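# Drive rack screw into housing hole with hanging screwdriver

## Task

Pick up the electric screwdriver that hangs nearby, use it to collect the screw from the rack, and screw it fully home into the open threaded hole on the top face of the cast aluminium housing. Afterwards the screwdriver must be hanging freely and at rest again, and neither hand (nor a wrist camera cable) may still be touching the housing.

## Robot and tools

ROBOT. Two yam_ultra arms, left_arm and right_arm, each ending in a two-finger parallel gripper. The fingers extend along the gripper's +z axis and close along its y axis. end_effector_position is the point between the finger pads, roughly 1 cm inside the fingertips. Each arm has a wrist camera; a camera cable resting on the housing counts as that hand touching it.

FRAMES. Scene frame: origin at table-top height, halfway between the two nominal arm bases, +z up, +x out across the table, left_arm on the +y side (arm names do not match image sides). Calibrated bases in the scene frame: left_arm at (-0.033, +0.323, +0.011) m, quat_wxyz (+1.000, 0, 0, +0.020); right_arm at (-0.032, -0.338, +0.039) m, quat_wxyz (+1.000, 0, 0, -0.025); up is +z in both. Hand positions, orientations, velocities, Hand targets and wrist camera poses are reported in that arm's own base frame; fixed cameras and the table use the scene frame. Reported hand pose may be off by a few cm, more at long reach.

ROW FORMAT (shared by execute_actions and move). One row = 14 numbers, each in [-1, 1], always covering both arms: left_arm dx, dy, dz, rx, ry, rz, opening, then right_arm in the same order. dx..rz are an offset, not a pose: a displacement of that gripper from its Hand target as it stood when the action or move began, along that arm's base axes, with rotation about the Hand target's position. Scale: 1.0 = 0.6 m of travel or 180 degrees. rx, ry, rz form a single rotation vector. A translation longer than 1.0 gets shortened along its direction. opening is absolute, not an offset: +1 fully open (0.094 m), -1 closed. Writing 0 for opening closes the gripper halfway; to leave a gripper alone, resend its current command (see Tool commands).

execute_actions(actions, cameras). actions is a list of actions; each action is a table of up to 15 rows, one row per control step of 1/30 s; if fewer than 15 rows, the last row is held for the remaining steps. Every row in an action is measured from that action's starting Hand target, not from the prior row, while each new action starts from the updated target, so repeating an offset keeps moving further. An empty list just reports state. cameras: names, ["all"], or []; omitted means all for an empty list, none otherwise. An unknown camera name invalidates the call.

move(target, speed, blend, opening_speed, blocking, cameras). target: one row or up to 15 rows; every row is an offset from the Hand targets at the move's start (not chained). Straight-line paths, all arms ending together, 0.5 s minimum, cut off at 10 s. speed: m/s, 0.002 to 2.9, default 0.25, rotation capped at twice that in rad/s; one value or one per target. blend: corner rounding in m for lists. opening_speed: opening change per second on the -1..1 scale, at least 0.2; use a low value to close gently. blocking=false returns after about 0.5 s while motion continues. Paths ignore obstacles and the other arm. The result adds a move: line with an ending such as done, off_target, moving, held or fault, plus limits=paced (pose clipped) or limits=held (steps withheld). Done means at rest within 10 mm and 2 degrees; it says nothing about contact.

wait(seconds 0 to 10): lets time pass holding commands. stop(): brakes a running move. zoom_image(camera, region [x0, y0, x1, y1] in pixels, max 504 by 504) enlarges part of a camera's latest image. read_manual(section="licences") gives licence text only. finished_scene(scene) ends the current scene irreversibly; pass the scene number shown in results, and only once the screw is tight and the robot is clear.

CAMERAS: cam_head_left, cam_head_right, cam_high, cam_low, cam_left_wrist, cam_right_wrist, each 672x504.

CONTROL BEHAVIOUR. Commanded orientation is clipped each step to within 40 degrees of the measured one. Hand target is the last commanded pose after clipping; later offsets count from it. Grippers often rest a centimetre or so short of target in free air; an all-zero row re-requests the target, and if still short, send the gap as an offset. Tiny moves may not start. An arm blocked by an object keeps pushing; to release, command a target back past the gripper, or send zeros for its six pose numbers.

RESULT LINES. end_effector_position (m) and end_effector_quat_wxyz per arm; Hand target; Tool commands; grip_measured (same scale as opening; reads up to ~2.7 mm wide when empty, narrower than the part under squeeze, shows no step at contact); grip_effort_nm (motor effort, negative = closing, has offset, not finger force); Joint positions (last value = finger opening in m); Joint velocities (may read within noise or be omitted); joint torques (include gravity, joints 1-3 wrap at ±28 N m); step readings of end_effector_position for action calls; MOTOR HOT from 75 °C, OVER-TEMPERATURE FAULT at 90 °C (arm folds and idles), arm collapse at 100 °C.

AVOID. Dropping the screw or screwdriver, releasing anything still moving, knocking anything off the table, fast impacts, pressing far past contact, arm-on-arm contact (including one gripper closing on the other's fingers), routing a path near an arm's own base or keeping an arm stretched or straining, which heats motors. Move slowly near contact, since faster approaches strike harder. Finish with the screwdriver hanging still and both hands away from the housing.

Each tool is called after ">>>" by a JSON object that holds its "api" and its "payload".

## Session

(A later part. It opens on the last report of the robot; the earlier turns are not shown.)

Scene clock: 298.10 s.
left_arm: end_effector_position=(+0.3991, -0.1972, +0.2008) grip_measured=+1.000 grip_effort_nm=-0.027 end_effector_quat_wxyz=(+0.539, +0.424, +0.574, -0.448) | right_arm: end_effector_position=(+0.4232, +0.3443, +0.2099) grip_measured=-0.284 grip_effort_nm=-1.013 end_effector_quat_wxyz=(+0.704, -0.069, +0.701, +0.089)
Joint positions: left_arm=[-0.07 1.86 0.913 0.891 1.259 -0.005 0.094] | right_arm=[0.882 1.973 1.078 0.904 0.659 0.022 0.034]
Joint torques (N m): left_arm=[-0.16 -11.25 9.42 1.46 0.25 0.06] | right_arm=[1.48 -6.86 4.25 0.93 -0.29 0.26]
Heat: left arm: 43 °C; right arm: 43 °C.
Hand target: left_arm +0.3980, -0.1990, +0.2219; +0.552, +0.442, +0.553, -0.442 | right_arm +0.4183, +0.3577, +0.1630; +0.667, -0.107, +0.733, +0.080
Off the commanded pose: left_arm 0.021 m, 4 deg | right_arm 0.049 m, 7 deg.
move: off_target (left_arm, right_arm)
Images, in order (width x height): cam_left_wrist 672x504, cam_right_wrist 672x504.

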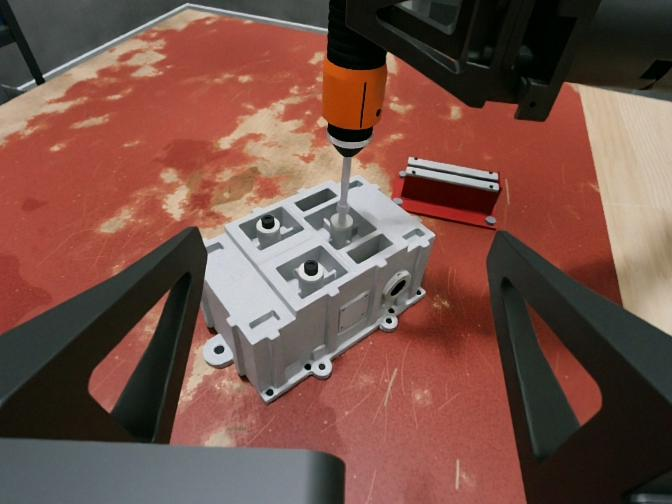

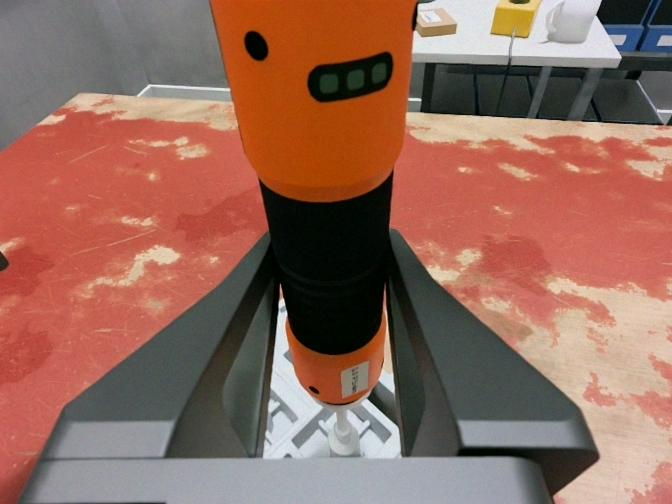

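>>> {"api": "move", "payload": {"target": [0,0,0,0,0,0,1, 0,0.01,-0.05,-0.0129,0.0162,0,-0.6], "speed": 0.03, "cameras": ["cam_right_wrist","cam_left_wrist"]}}

>>> {"api": "zoom_image", "payload": {"camera": "cam_left_wrist", "region": [310, 150, 380, 240]}}

>>> {"api": "zoom_image", "payload": {"camera": "cam_right_wrist", "region": [315, 415, 370, 460]}}

Scene clock: 306.47 s.
left_arm: end_effector_position=(+0.3991, -0.1972, +0.2008) grip_measured=+1.000 grip_effort_nm=-0.022 end_effector_quat_wxyz=(+0.539, +0.423, +0.574, -0.448) | right_arm: end_effector_position=(+0.4235, +0.3451, +0.1984) grip_measured=-0.284 grip_effort_nm=-1.009 end_effector_quat_wxyz=(+0.702, -0.066, +0.704, +0.085)
Joint positions: left_arm=[-0.07 1.86 0.913 0.891 1.259 -0.005 0.094] | right_arm=[0.887 2.001 1.075 0.925 0.673 0.029 0.034]
Joint torques (N m): left_arm=[-0.21 -11.22 9.44 1.46 0.25 0.07] | right_arm=[2.06 -5.72 4.4 0.44 -0.38 0.37]
Heat: left arm: 43 °C; right arm: 42 °C.
Hand target: left_arm +0.3980, -0.1990, +0.2219; +0.552, +0.441, +0.553, -0.442 | right_arm +0.4185, +0.3636, +0.1331; +0.645, -0.118, +0.752, +0.068
Off the commanded pose: left_arm 0.021 m, 4 deg | right_arm 0.068 m, 11 deg.
move: off_target (left_arm, right_arm)
Images, in order (width x height): cam_left_wrist 672x504, cam_right_wrist 672x504.

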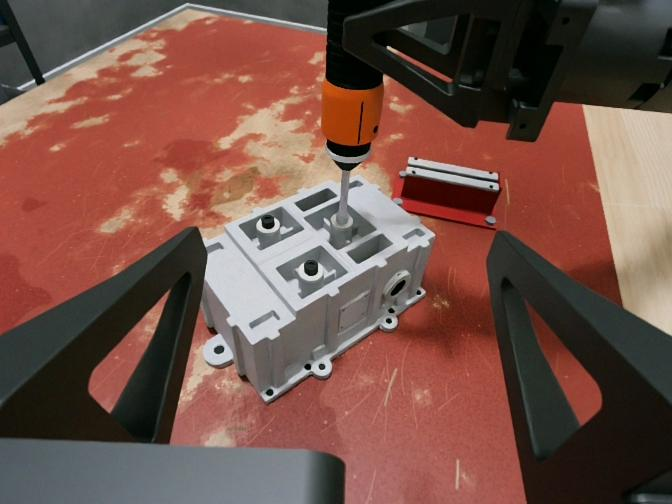

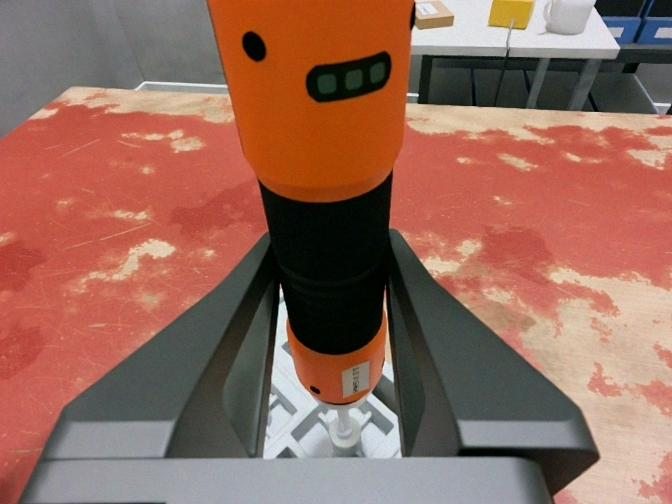

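Scaled by 5.600 from the camera's 672x504 image, which has a finer 960x720 frame.

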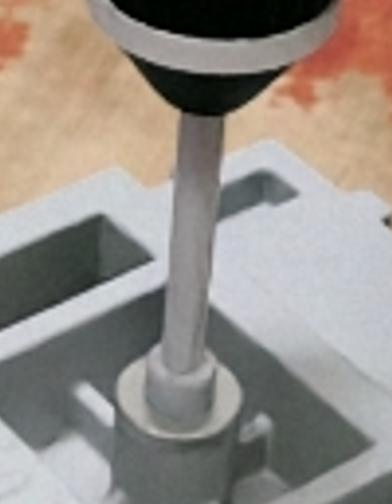

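Scaled by 9.164 from the camera's 672x504 image, which has a finer 960x720 frame.

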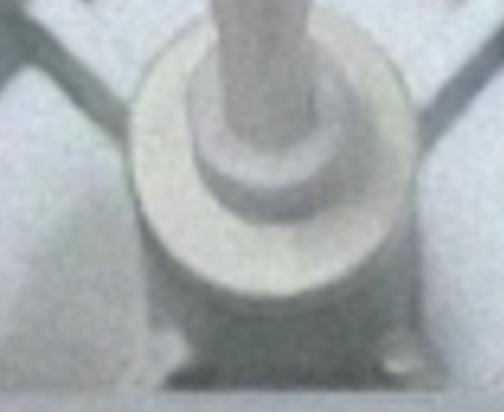

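>>> {"api": "move", "payload": {"target": [0,0,0,0,0,0,1, 0,0.003,-0.03,-0.0045,0.0100,0,-0.6], "speed": 0.04, "cameras": ["cam_right_wrist","cam_left_wrist"]}}

>>> {"api": "zoom_image", "payload": {"camera": "cam_left_wrist", "region": [310, 150, 380, 240]}}

>>> {"api": "zoom_image", "payload": {"camera": "cam_right_wrist", "region": [315, 415, 370, 460]}}

Scene clock: 316.37 s.
left_arm: end_effector_position=(+0.3991, -0.1972, +0.2008) grip_measured=+1.000 grip_effort_nm=-0.017 end_effector_quat_wxyz=(+0.539, +0.423, +0.574, -0.448) | right_arm: end_effector_position=(+0.4239, +0.3447, +0.1971) grip_measured=-0.284 grip_effort_nm=-1.013 end_effector_quat_wxyz=(+0.704, -0.060, +0.702, +0.085)
Joint positions: left_arm=[-0.07 1.86 0.913 0.891 1.259 -0.005 0.094] | right_arm=[0.888 2.012 1.075 0.946 0.683 0.029 0.034]
Joint torques (N m): left_arm=[-0.18 -11.28 9.42 1.47 0.25 0.06] | right_arm=[2.35 -4.75 3.44 0.18 -0.47 0.58]
Heat: left arm: 44 °C; right arm: 40 °C.
Hand target: left_arm +0.3980, -0.1990, +0.2219; +0.552, +0.441, +0.553, -0.442 | right_arm +0.4183, +0.3655, +0.1150; +0.633, -0.122, +0.762, +0.065
Off the commanded pose: left_arm 0.021 m, 4 deg | right_arm 0.085 m, 13 deg.
move: off_target (left_arm, right_arm)
Images, in order (width x height): cam_left_wrist 672x504, cam_right_wrist 672x504.

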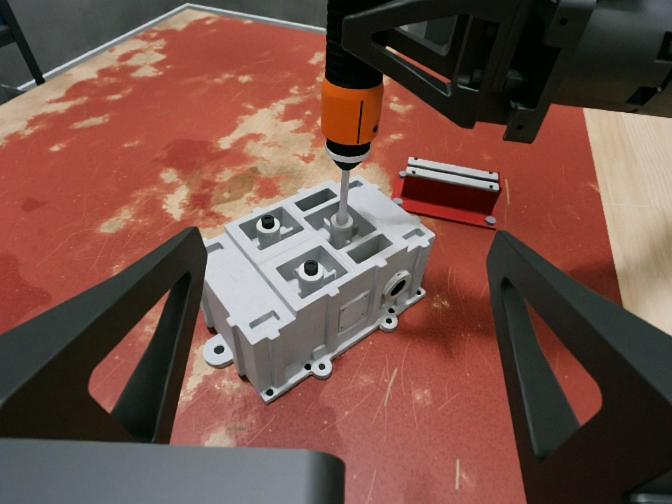

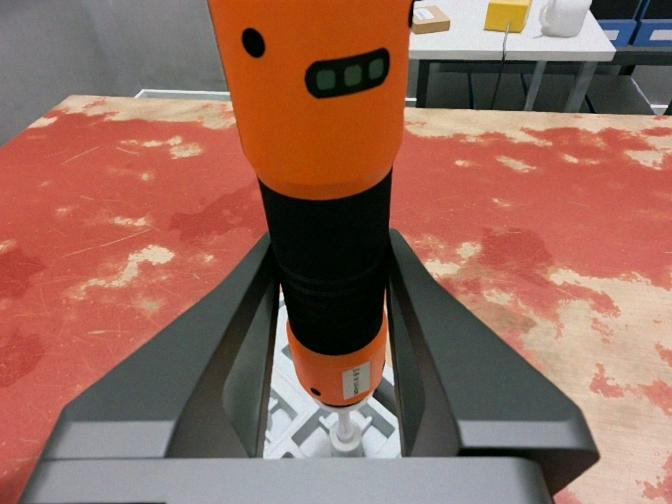

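Scaled by 5.600 from the camera's 672x504 image, which has a finer 960x720 frame.

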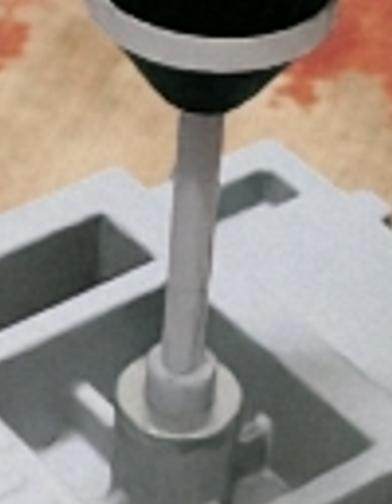

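Scaled by 9.164 from the camera's 672x504 image, which has a finer 960x720 frame.

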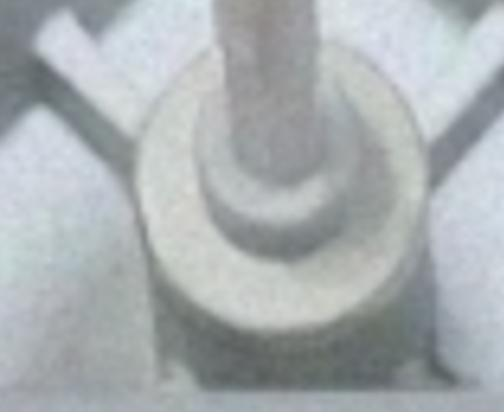

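>>> {"api": "move", "payload": {"target": [0,0,0,0,0,0,1, 0,-0.0275,0.25,0.0432,-0.0919,-0.0004,-0.6], "speed": 0.08, "cameras": ["cam_right_wrist","cam_left_wrist"]}}

>>> {"api": "zoom_image", "payload": {"camera": "cam_left_wrist", "region": [300, 100, 400, 250]}}

Scene clock: 330.87 s.
left_arm: end_effector_position=(+0.3991, -0.1972, +0.2008) grip_measured=+1.000 grip_effort_nm=-0.027 end_effector_quat_wxyz=(+0.539, +0.423, +0.574, -0.448) | right_arm: end_effector_position=(+0.4180, +0.3508, +0.2058) grip_measured=-0.284 grip_effort_nm=-1.004 end_effector_quat_wxyz=(+0.707, -0.109, +0.695, +0.075)
Joint positions: left_arm=[-0.07 1.86 0.913 0.891 1.259 -0.005 0.094] | right_arm=[0.889 1.978 1.061 0.93 0.628 -0.058 0.034]
Joint torques (N m): left_arm=[-0.18 -11.28 9.43 1.46 0.26 0.07] | right_arm=[-0.53 -17.46 8.84 1.81 -0.05 -0.31]
Heat: left arm: 44 °C; right arm: 39 °C.
Hand target: left_arm +0.3980, -0.1990, +0.2219; +0.552, +0.441, +0.553, -0.442 | right_arm +0.4184, +0.3489, +0.2649; +0.742, -0.086, +0.657, +0.097
Off the commanded pose: left_arm 0.021 m, 4 deg | right_arm 0.059 m, 7 deg.
move: off_target (left_arm, right_arm)
Images, in order (width x height): cam_left_wrist 672x504, cam_right_wrist 672x504.

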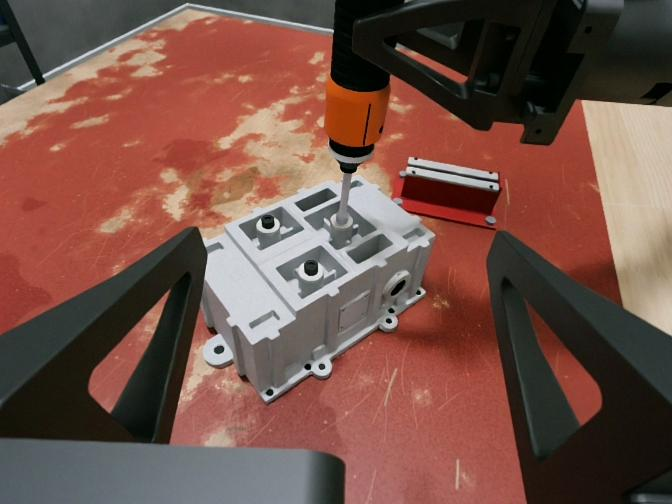

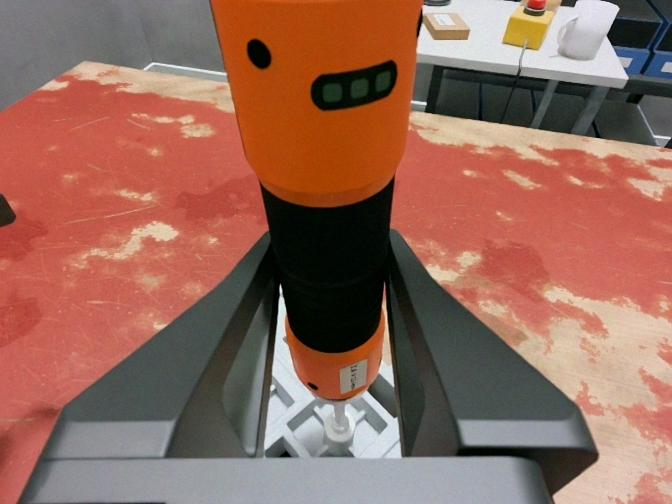

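Scaled by 3.360 from the camera's 672x504 image, which has a finer 960x720 frame.

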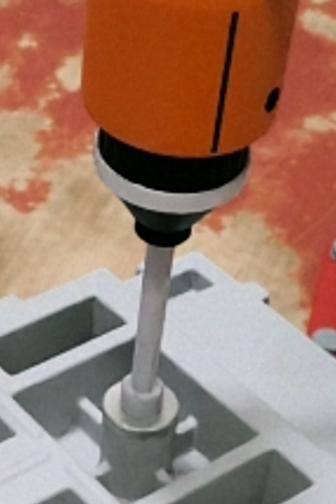

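>>> {"api": "move", "payload": {"target": [0,0,0,0,0,0,1, 0,0,0.04,0.0072,-0.0268,0,-0.6], "speed": 0.08, "cameras": ["cam_right_wrist","cam_left_wrist"]}}

>>> {"api": "zoom_image", "payload": {"camera": "cam_left_wrist", "region": [300, 100, 400, 250]}}

Scene clock: 339.53 s.
left_arm: end_effector_position=(+0.3991, -0.1972, +0.2008) grip_measured=+1.000 grip_effort_nm=-0.027 end_effector_quat_wxyz=(+0.539, +0.423, +0.574, -0.448) | right_arm: end_effector_position=(+0.4173, +0.3534, +0.2070) grip_measured=-0.284 grip_effort_nm=-1.009 end_effector_quat_wxyz=(+0.709, -0.126, +0.691, +0.069)
Joint positions: left_arm=[-0.07 1.86 0.913 0.891 1.259 -0.005 0.094] | right_arm=[0.889 1.977 1.061 0.934 0.612 -0.094 0.034]
Joint torques (N m): left_arm=[-0.23 -11.21 9.44 1.46 0.25 0.05] | right_arm=[-0.8 -17.44 9.1 2.68 0.02 -0.5]
Heat: left arm: 44 °C; right arm: 42 °C.
Hand target: left_arm +0.3980, -0.1990, +0.2219; +0.552, +0.441, +0.553, -0.442 | right_arm +0.4184, +0.3489, +0.2891; +0.770, -0.082, +0.624, +0.101
Off the commanded pose: left_arm 0.021 m, 4 deg | right_arm 0.082 m, 12 deg.
move: off_target (left_arm, right_arm)
Images, in order (width x height): cam_left_wrist 672x504, cam_right_wrist 672x504.

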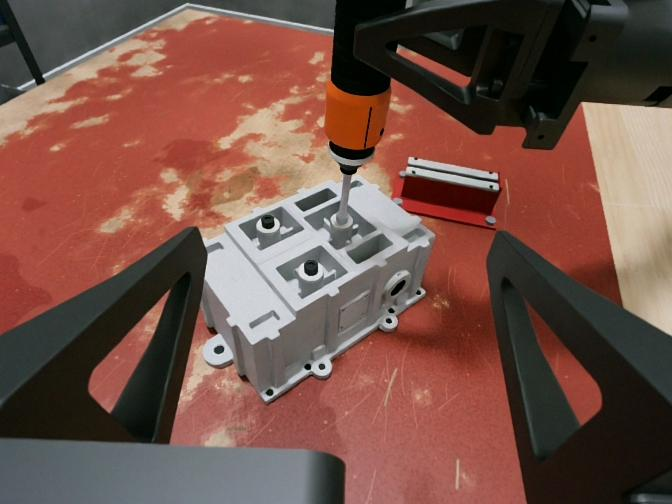

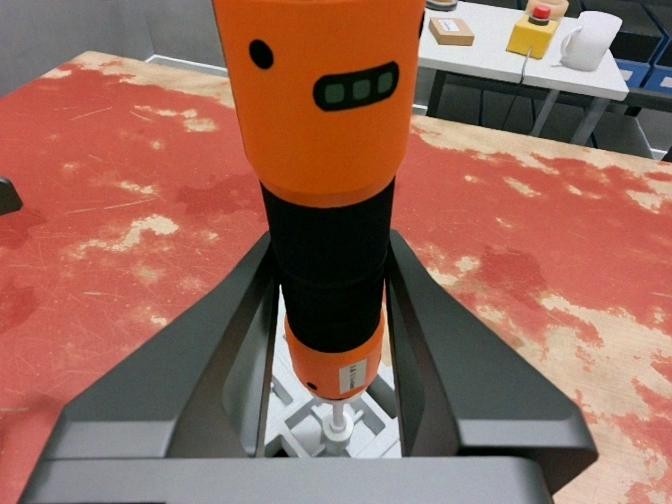

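Scaled by 3.360 from the camera's 672x504 image, which has a finer 960x720 frame.

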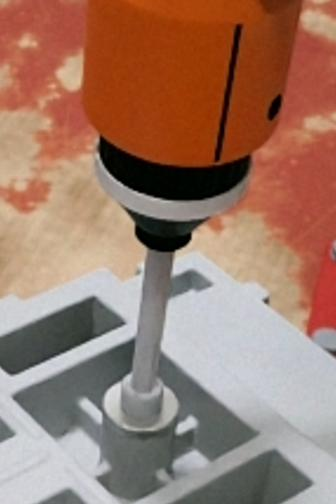

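>>> {"api": "move", "payload": {"target": [0,0,0,0,0,0,1, 0,-0.012,0.04,0.0086,-0.0322,0,-0.6], "speed": 0.08, "cameras": ["cam_right_wrist","cam_left_wrist"]}}

>>> {"api": "zoom_image", "payload": {"camera": "cam_left_wrist", "region": [300, 100, 400, 250]}}

Scene clock: 347.43 s.
left_arm: end_effector_position=(+0.3991, -0.1972, +0.2008) grip_measured=+1.000 grip_effort_nm=-0.032 end_effector_quat_wxyz=(+0.539, +0.423, +0.574, -0.448) | right_arm: end_effector_position=(+0.4236, +0.3479, +0.2090) grip_measured=-0.284 grip_effort_nm=-1.009 end_effector_quat_wxyz=(+0.713, -0.137, +0.686, +0.056)
Joint positions: left_arm=[-0.07 1.86 0.913 0.891 1.259 -0.005 0.094] | right_arm=[0.868 1.977 1.061 0.943 0.593 -0.134 0.034]
Joint torques (N m): left_arm=[-0.2 -11.28 9.39 1.46 0.26 0.05] | right_arm=[-0.38 -18.04 7.87 3.72 -0.06 -0.68]
Heat: left arm: 44 °C; right arm: 45 °C.
Hand target: left_arm +0.3980, -0.1990, +0.2219; +0.552, +0.441, +0.553, -0.442 | right_arm +0.4183, +0.3417, +0.3131; +0.802, -0.077, +0.583, +0.105
Off the commanded pose: left_arm 0.021 m, 4 deg | right_arm 0.104 m, 18 deg.
move: off_target (left_arm, right_arm)
Images, in order (width x height): cam_left_wrist 672x504, cam_right_wrist 672x504.

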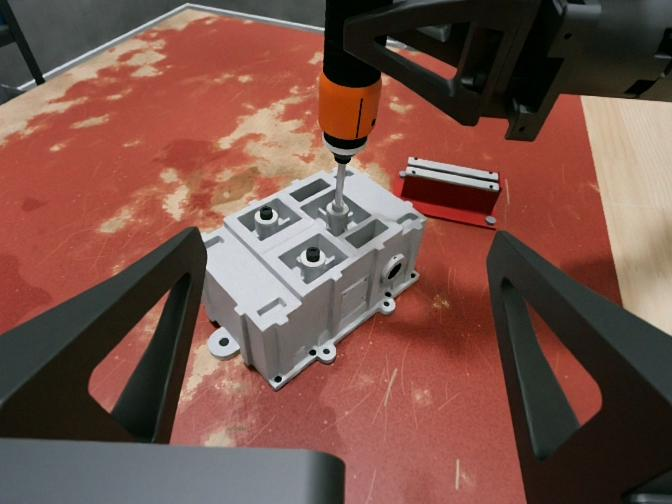

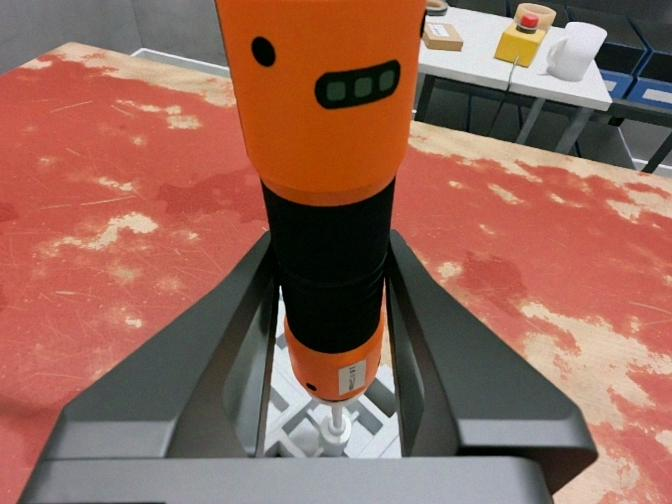

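Scaled by 3.360 from the camera's 672x504 image, which has a finer 960x720 frame.

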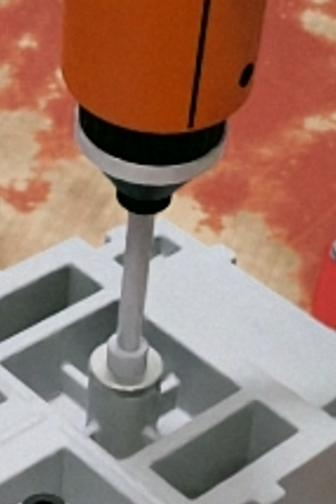

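>>> {"api": "move", "payload": {"target": [0,0,0,0,0,0,1, 0.004,0.007,-0.155,-0.0230,0.0900,0,-0.6], "speed": 0.08, "cameras": ["cam_right_wrist","cam_left_wrist","cam_low","cam_head_right"]}}

>>> {"api": "zoom_image", "payload": {"camera": "cam_left_wrist", "region": [300, 100, 400, 250]}}

>>> {"api": "zoom_image", "payload": {"camera": "cam_low", "region": [250, 180, 380, 320]}}

Scene clock: 387.43 s.
left_arm: end_effector_position=(+0.3991, -0.1972, +0.2008) grip_measured=+1.000 grip_effort_nm=-0.027 end_effector_quat_wxyz=(+0.539, +0.423, +0.574, -0.448) | right_arm: end_effector_position=(+0.4240, +0.3379, +0.2034) grip_measured=-0.284 grip_effort_nm=-1.009 end_effector_quat_wxyz=(+0.708, -0.089, +0.697, +0.073)
Joint positions: left_arm=[-0.07 1.86 0.913 0.891 1.259 -0.005 0.094] | right_arm=[0.868 1.977 1.044 0.95 0.639 -0.034 0.034]
Joint torques (N m): left_arm=[-0.2 -11.21 9.44 1.47 0.25 0.06] | right_arm=[0.66 -13.76 7.39 1.1 -0.23 0.15]
Heat: left arm: 45 °C; right arm: 70 °C.
Hand target: left_arm +0.3980, -0.1990, +0.2219; +0.552, +0.441, +0.553, -0.442 | right_arm +0.4207, +0.3459, +0.2200; +0.709, -0.090, +0.694, +0.094
Off the commanded pose: left_arm 0.021 m, 4 deg | right_arm 0.019 m, 2 deg.
move: off_target (left_arm, right_arm)
Images, in order (width x height): cam_head_right 672x504, cam_low 672x504, cam_left_wrist 672x504, cam_right_wrist 672x504.

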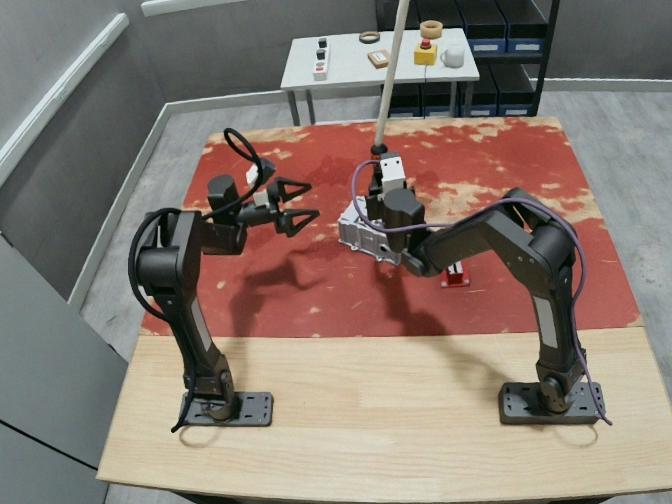

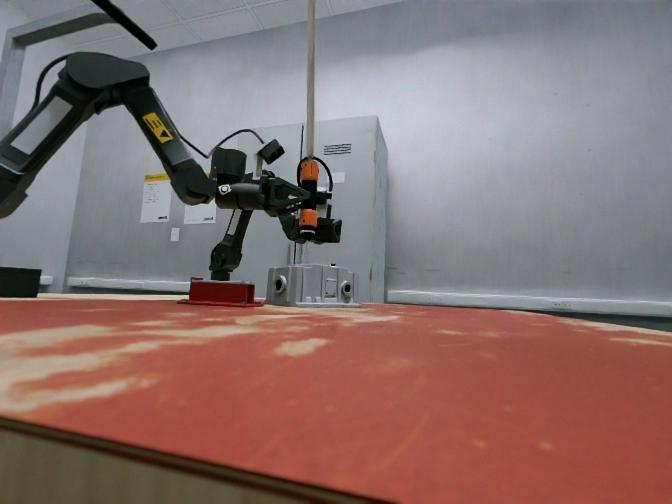

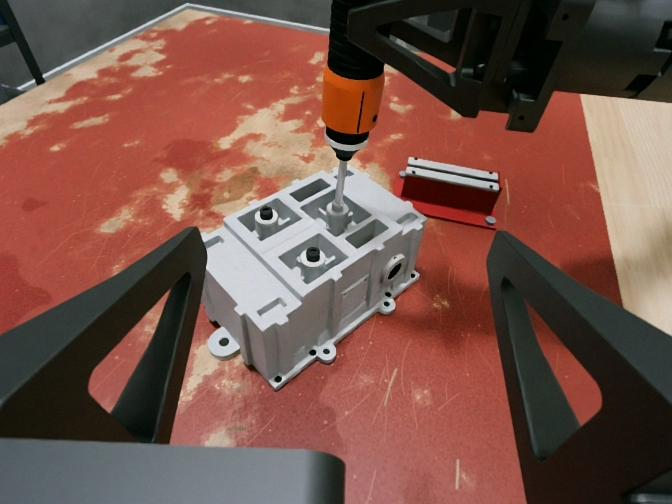

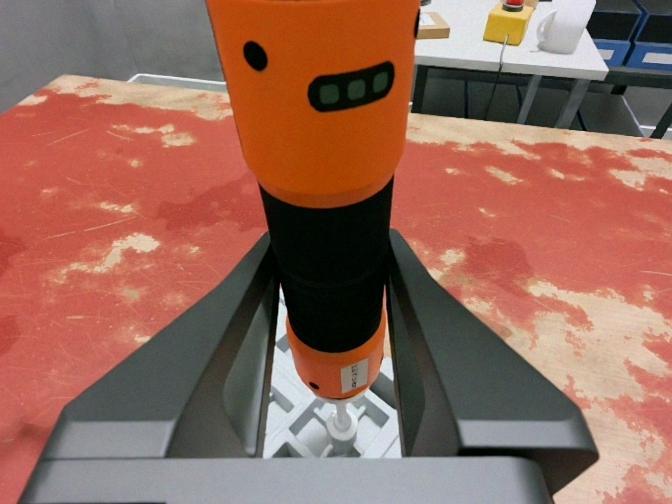

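Scaled by 3.360 from the camera's 672x504 image, which has a finer 960x720 frame.

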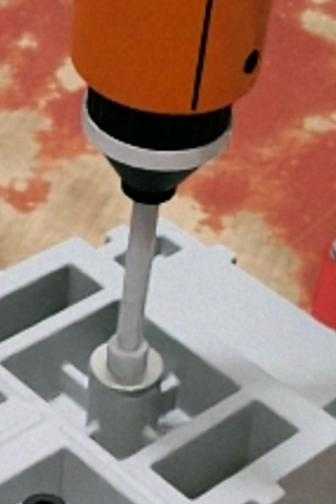

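Scaled by 3.600 from the camera's 672x504 image, which has a finer 960x720 frame.

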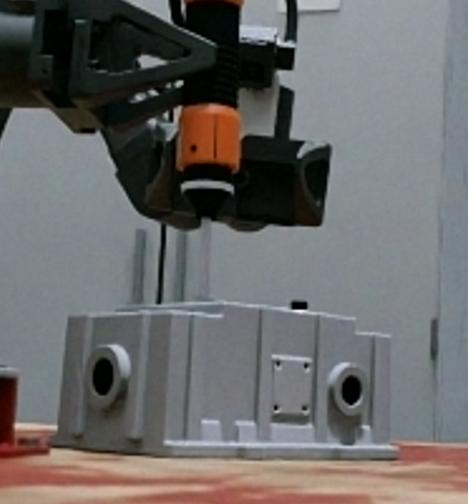

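>>> {"api": "execute_actions", "payload": {"actions": []}}

Scene clock: 421.60 s.
left_arm: end_effector_position=(+0.3991, -0.1972, +0.2008) grip_measured=+1.000 grip_effort_nm=-0.032 end_effector_quat_wxyz=(+0.539, +0.423, +0.574, -0.448) | right_arm: end_effector_position=(+0.4240, +0.3377, +0.2034) grip_measured=-0.284 grip_effort_nm=-1.009 end_effector_quat_wxyz=(+0.708, -0.088, +0.697, +0.073)
Joint positions: left_arm=[-0.07 1.86 0.913 0.891 1.259 -0.005 0.094] | right_arm=[0.868 1.977 1.044 0.95 0.64 -0.033 0.034]
Joint velocities: within noise
Joint torques (N m): left_arm=[-0.21 -11.23 9.39 1.47 0.25 0.05] | right_arm=[0.84 -13.87 7.45 1.13 -0.29 0.19]
Heat: left arm: 45 °C; right arm: 50 °C.
Hand target: left_arm +0.3980, -0.1990, +0.2219; +0.552, +0.441, +0.553, -0.442 | right_arm +0.4207, +0.3459, +0.2200; +0.709, -0.090, +0.694, +0.094
Tool commands: left_gripper/opening=+1.0 right_gripper/opening=-0.6
Off the commanded pose: left_arm 0.021 m, 4 deg | right_arm 0.019 m, 2 deg.

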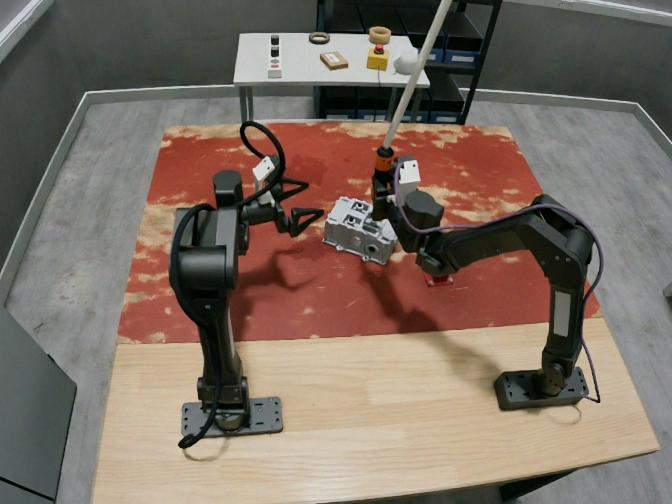

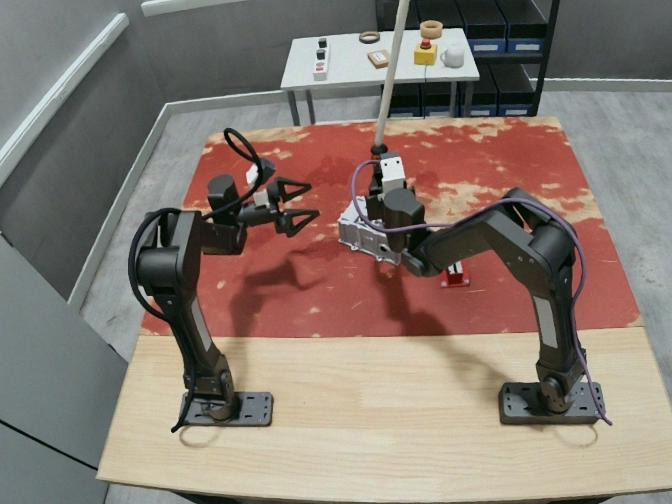

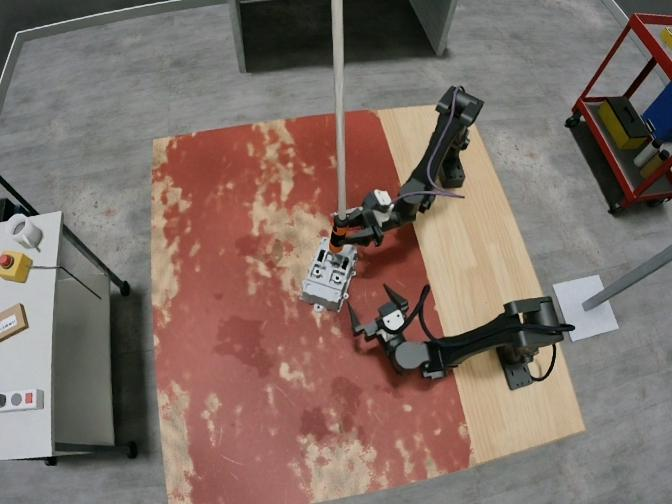

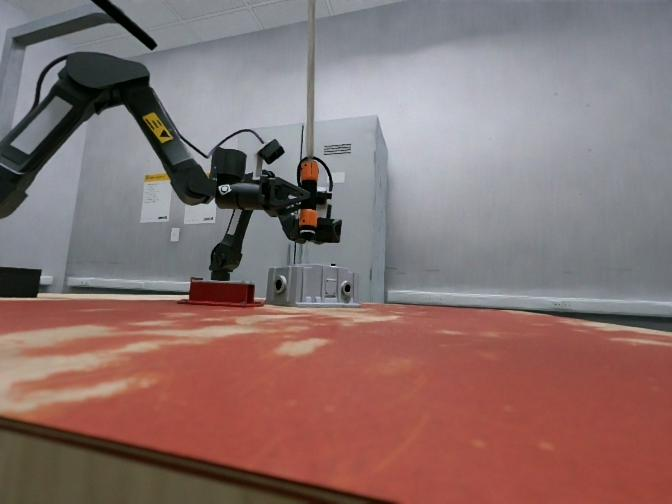

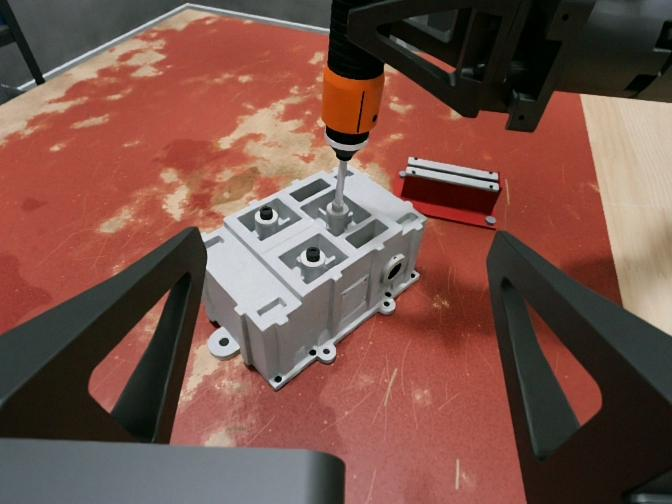

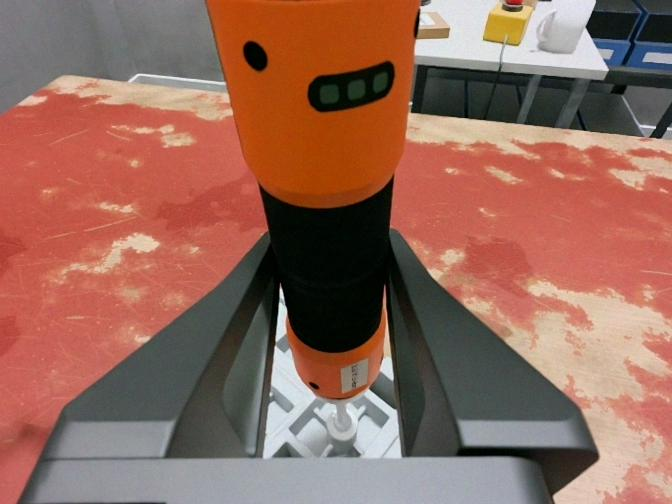

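>>> {"api": "move", "payload": {"target": [0,0,0,0,0,0,1, 0,-0.0083,0.1,0.0069,-0.0269,0,-0.6], "speed": 0.3, "cameras": ["cam_left_wrist","cam_right_wrist","cam_low"]}}

Scene clock: 445.33 s.
left_arm: end_effector_position=(+0.3991, -0.1972, +0.2008) grip_measured=+1.000 grip_effort_nm=-0.017 end_effector_quat_wxyz=(+0.539, +0.423, +0.574, -0.448) | right_arm: end_effector_position=(+0.4200, +0.3392, +0.2059) grip_measured=-0.284 grip_effort_nm=-1.004 end_effector_quat_wxyz=(+0.692, -0.115, +0.710, +0.068)
Joint positions: left_arm=[-0.07 1.86 0.913 0.891 1.259 -0.005 0.094] | right_arm=[0.868 1.927 1.044 0.842 0.609 -0.04 0.034]
Joint torques (N m): left_arm=[-0.2 -11.23 9.42 1.47 0.24 0.06] | right_arm=[-0.17 -17.87 10.58 1.88 -0.05 -0.34]
Heat: left arm: 46 °C; right arm: 49 °C.
Hand target: left_arm +0.3980, -0.1990, +0.2219; +0.552, +0.441, +0.553, -0.442 | right_arm +0.4207, +0.3410, +0.2799; +0.738, -0.086, +0.662, +0.098
Off the commanded pose: left_arm 0.021 m, 4 deg | right_arm 0.074 m, 9 deg.
move: off_target (left_arm, right_arm)
Images, in order (width x height): cam_low 672x504, cam_left_wrist 672x504, cam_right_wrist 672x504.

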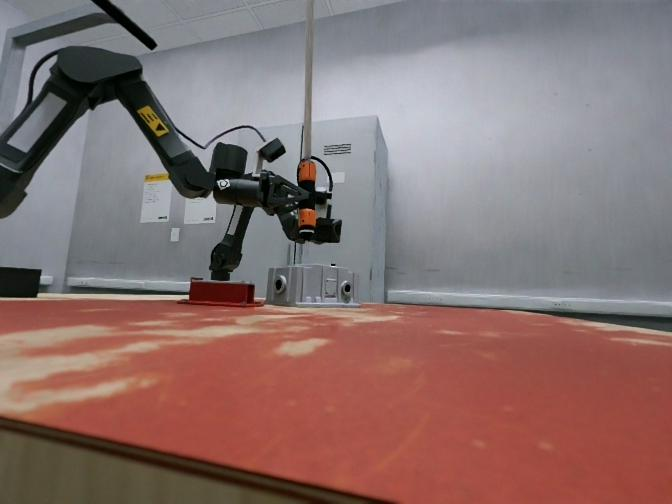

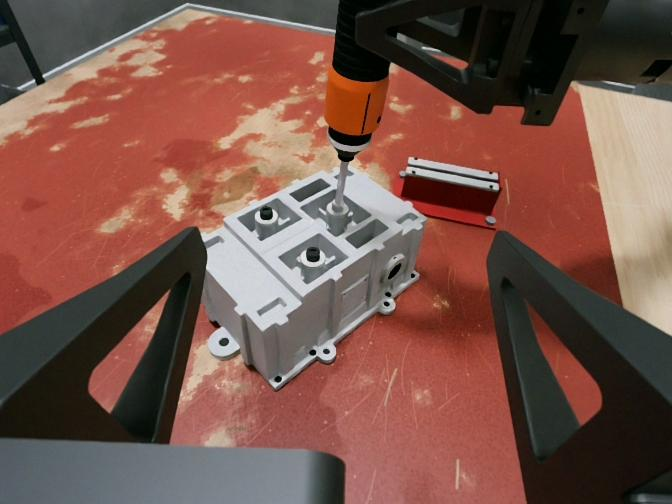

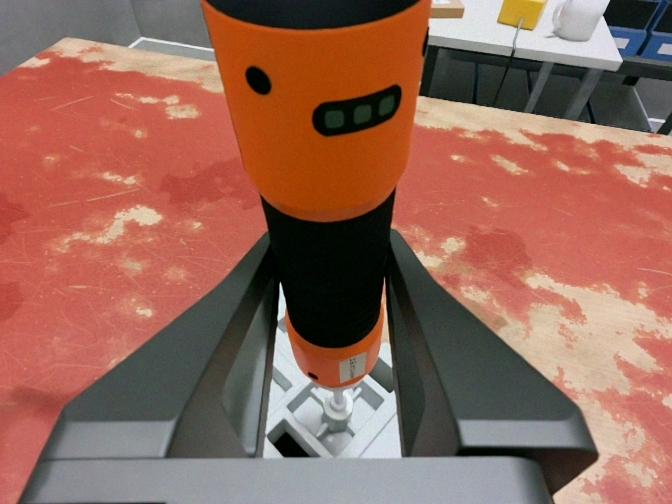

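>>> {"api": "move", "payload": {"target": [[0,0,0,0,0,0,1, 0,0,0.05,0.0111,-0.043,0,-0.6],[0,0,0,0,0,0,1, 0,0,0.05,0,0,0,-0.6],[0,0,0,0,0,0,1, 0,0,0.05,0.0111,-0.043,0,-0.6]], "speed": 0.3, "cameras": ["cam_left_wrist"]}}

Scene clock: 457.37 s.
left_arm: end_effector_position=(+0.3991, -0.1972, +0.2008) grip_measured=+1.000 grip_effort_nm=-0.027 end_effector_quat_wxyz=(+0.539, +0.423, +0.574, -0.448) | right_arm: end_effector_position=(+0.4215, +0.3384, +0.3129) grip_measured=-0.284 grip_effort_nm=-1.018 end_effector_quat_wxyz=(+0.779, -0.072, +0.616, +0.097)
Joint positions: left_arm=[-0.07 1.86 0.913 0.891 1.259 -0.005 0.094] | right_arm=[0.862 1.878 1.149 1.014 0.601 -0.157 0.034]
Joint torques (N m): left_arm=[-0.21 -11.22 9.43 1.47 0.25 0.04] | right_arm=[-0.36 -9.57 5.33 1.72 -0.33 -0.08]
Heat: left arm: 46 °C; right arm: 50 °C.
Hand target: left_arm +0.3980, -0.1990, +0.2219; +0.552, +0.441, +0.553, -0.442 | right_arm +0.4207, +0.3410, +0.3099; +0.782, -0.080, +0.609, +0.103
Off the commanded pose: left_arm 0.021 m, 4 deg | right_arm 0.004 m, 1 deg.
move: off_target (left_arm)
Images, in order (width x height): cam_left_wrist 672x504.

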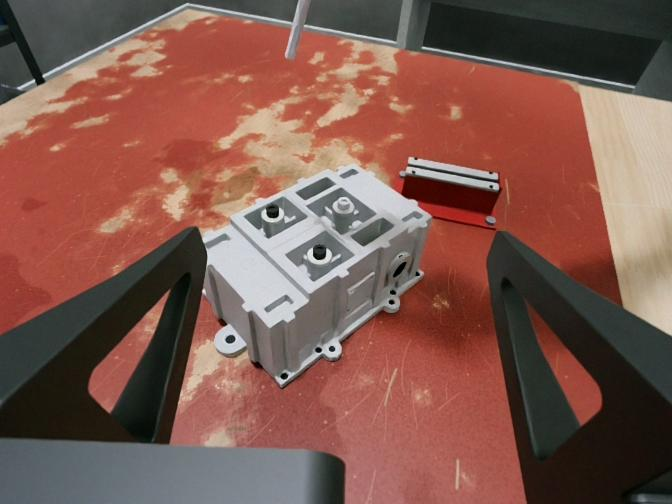

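>>> {"api": "zoom_image", "payload": {"camera": "cam_left_wrist", "region": [280, 160, 420, 265]}}

>>> {"api": "execute_actions", "payload": {"actions": [], "cameras": ["all"]}}

Scaled by 3.600 from the camera's 672x504 image, which has a finer 960x720 frame.

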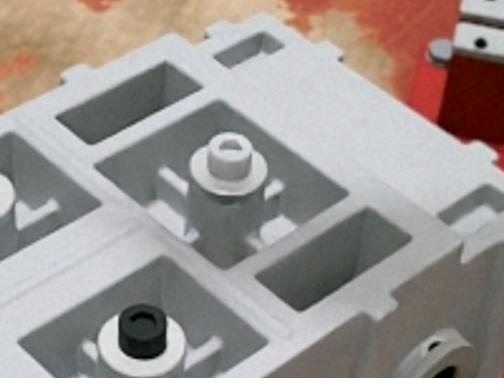

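Scene clock: 461.30 s.
left_arm: end_effector_position=(+0.3991, -0.1972, +0.2008) grip_measured=+1.000 grip_effort_nm=-0.022 end_effector_quat_wxyz=(+0.539, +0.423, +0.574, -0.448) | right_arm: end_effector_position=(+0.4215, +0.3383, +0.3131) grip_measured=-0.284 grip_effort_nm=-1.009 end_effector_quat_wxyz=(+0.779, -0.072, +0.615, +0.097)
Joint positions: left_arm=[-0.07 1.86 0.913 0.891 1.259 -0.005 0.094] | right_arm=[0.862 1.878 1.149 1.015 0.601 -0.158 0.034]
Joint velocities: within noise
Joint torques (N m): left_arm=[-0.21 -11.25 9.43 1.45 0.25 0.06] | right_arm=[-0.23 -9.47 5.29 1.74 -0.32 -0.07]
Heat: left arm: 46 °C; right arm: 49 °C.
Hand target: left_arm +0.3980, -0.1990, +0.2219; +0.552, +0.441, +0.553, -0.442 | right_arm +0.4207, +0.3410, +0.3099; +0.783, -0.080, +0.609, +0.103
Tool commands: left_gripper/opening=+1.0 right_gripper/opening=-0.6
Off the commanded pose: left_arm 0.021 m, 4 deg | right_arm 0.004 m, 1 deg.

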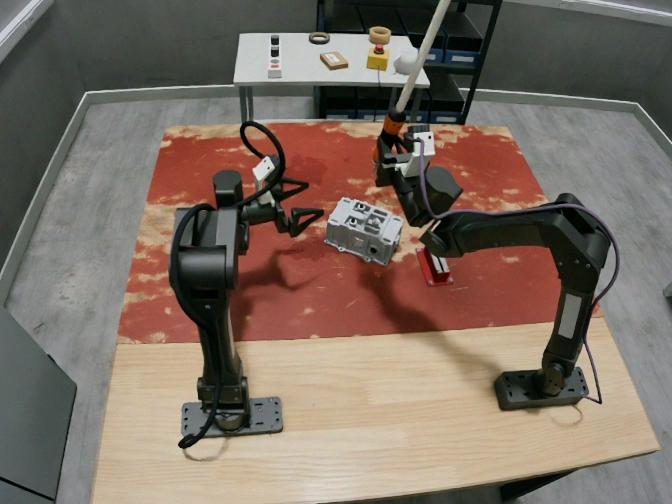

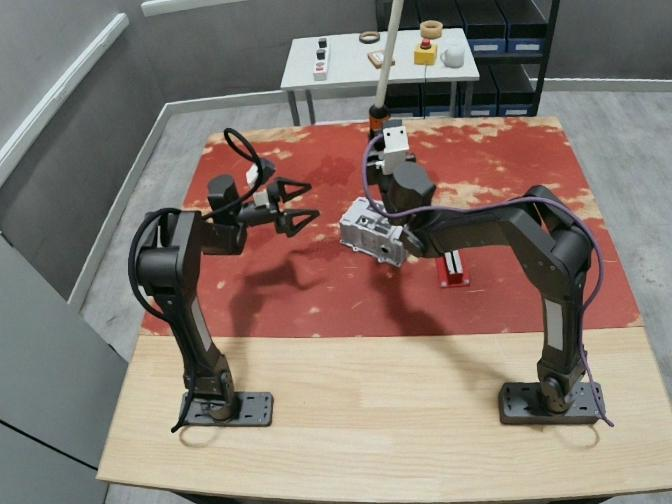

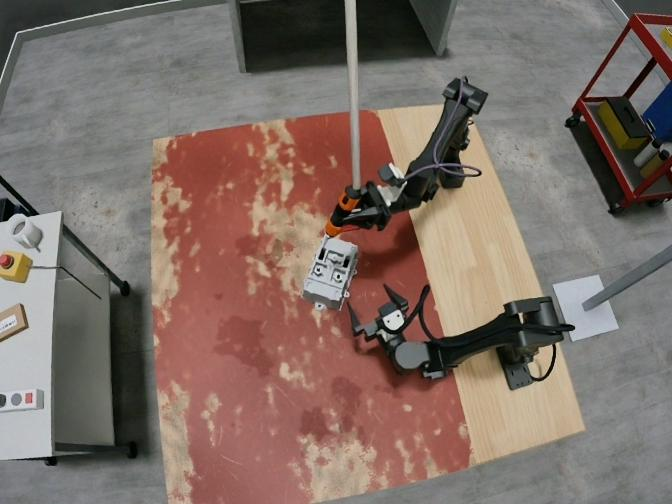

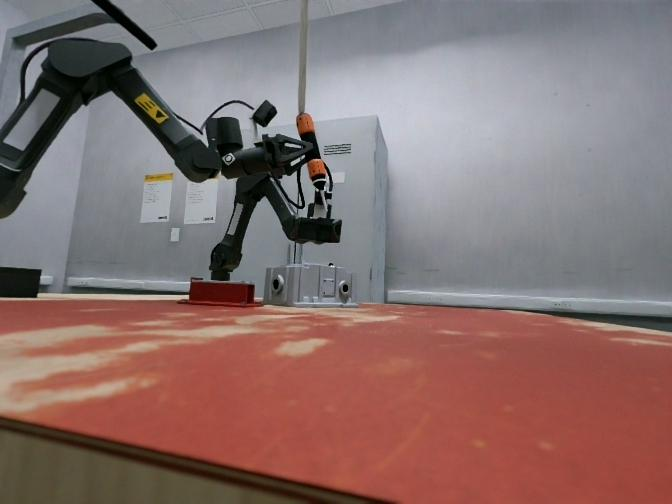

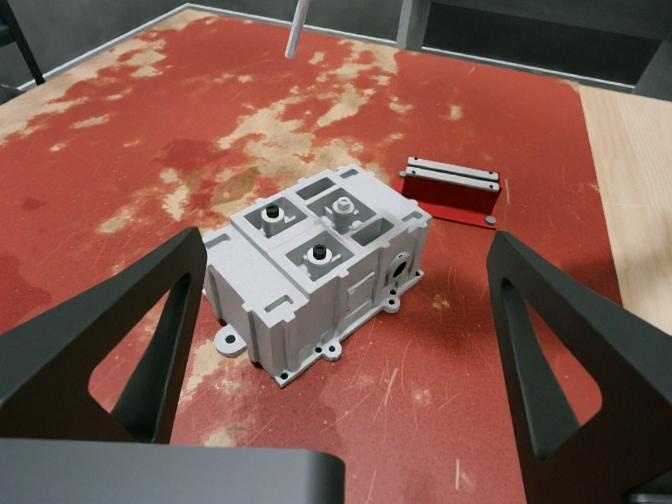

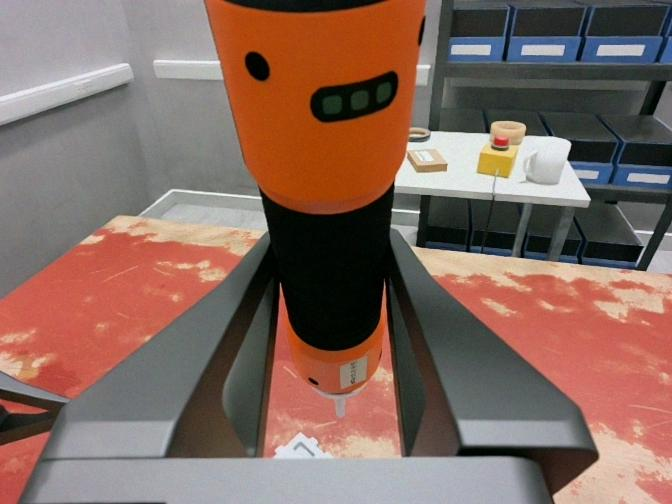

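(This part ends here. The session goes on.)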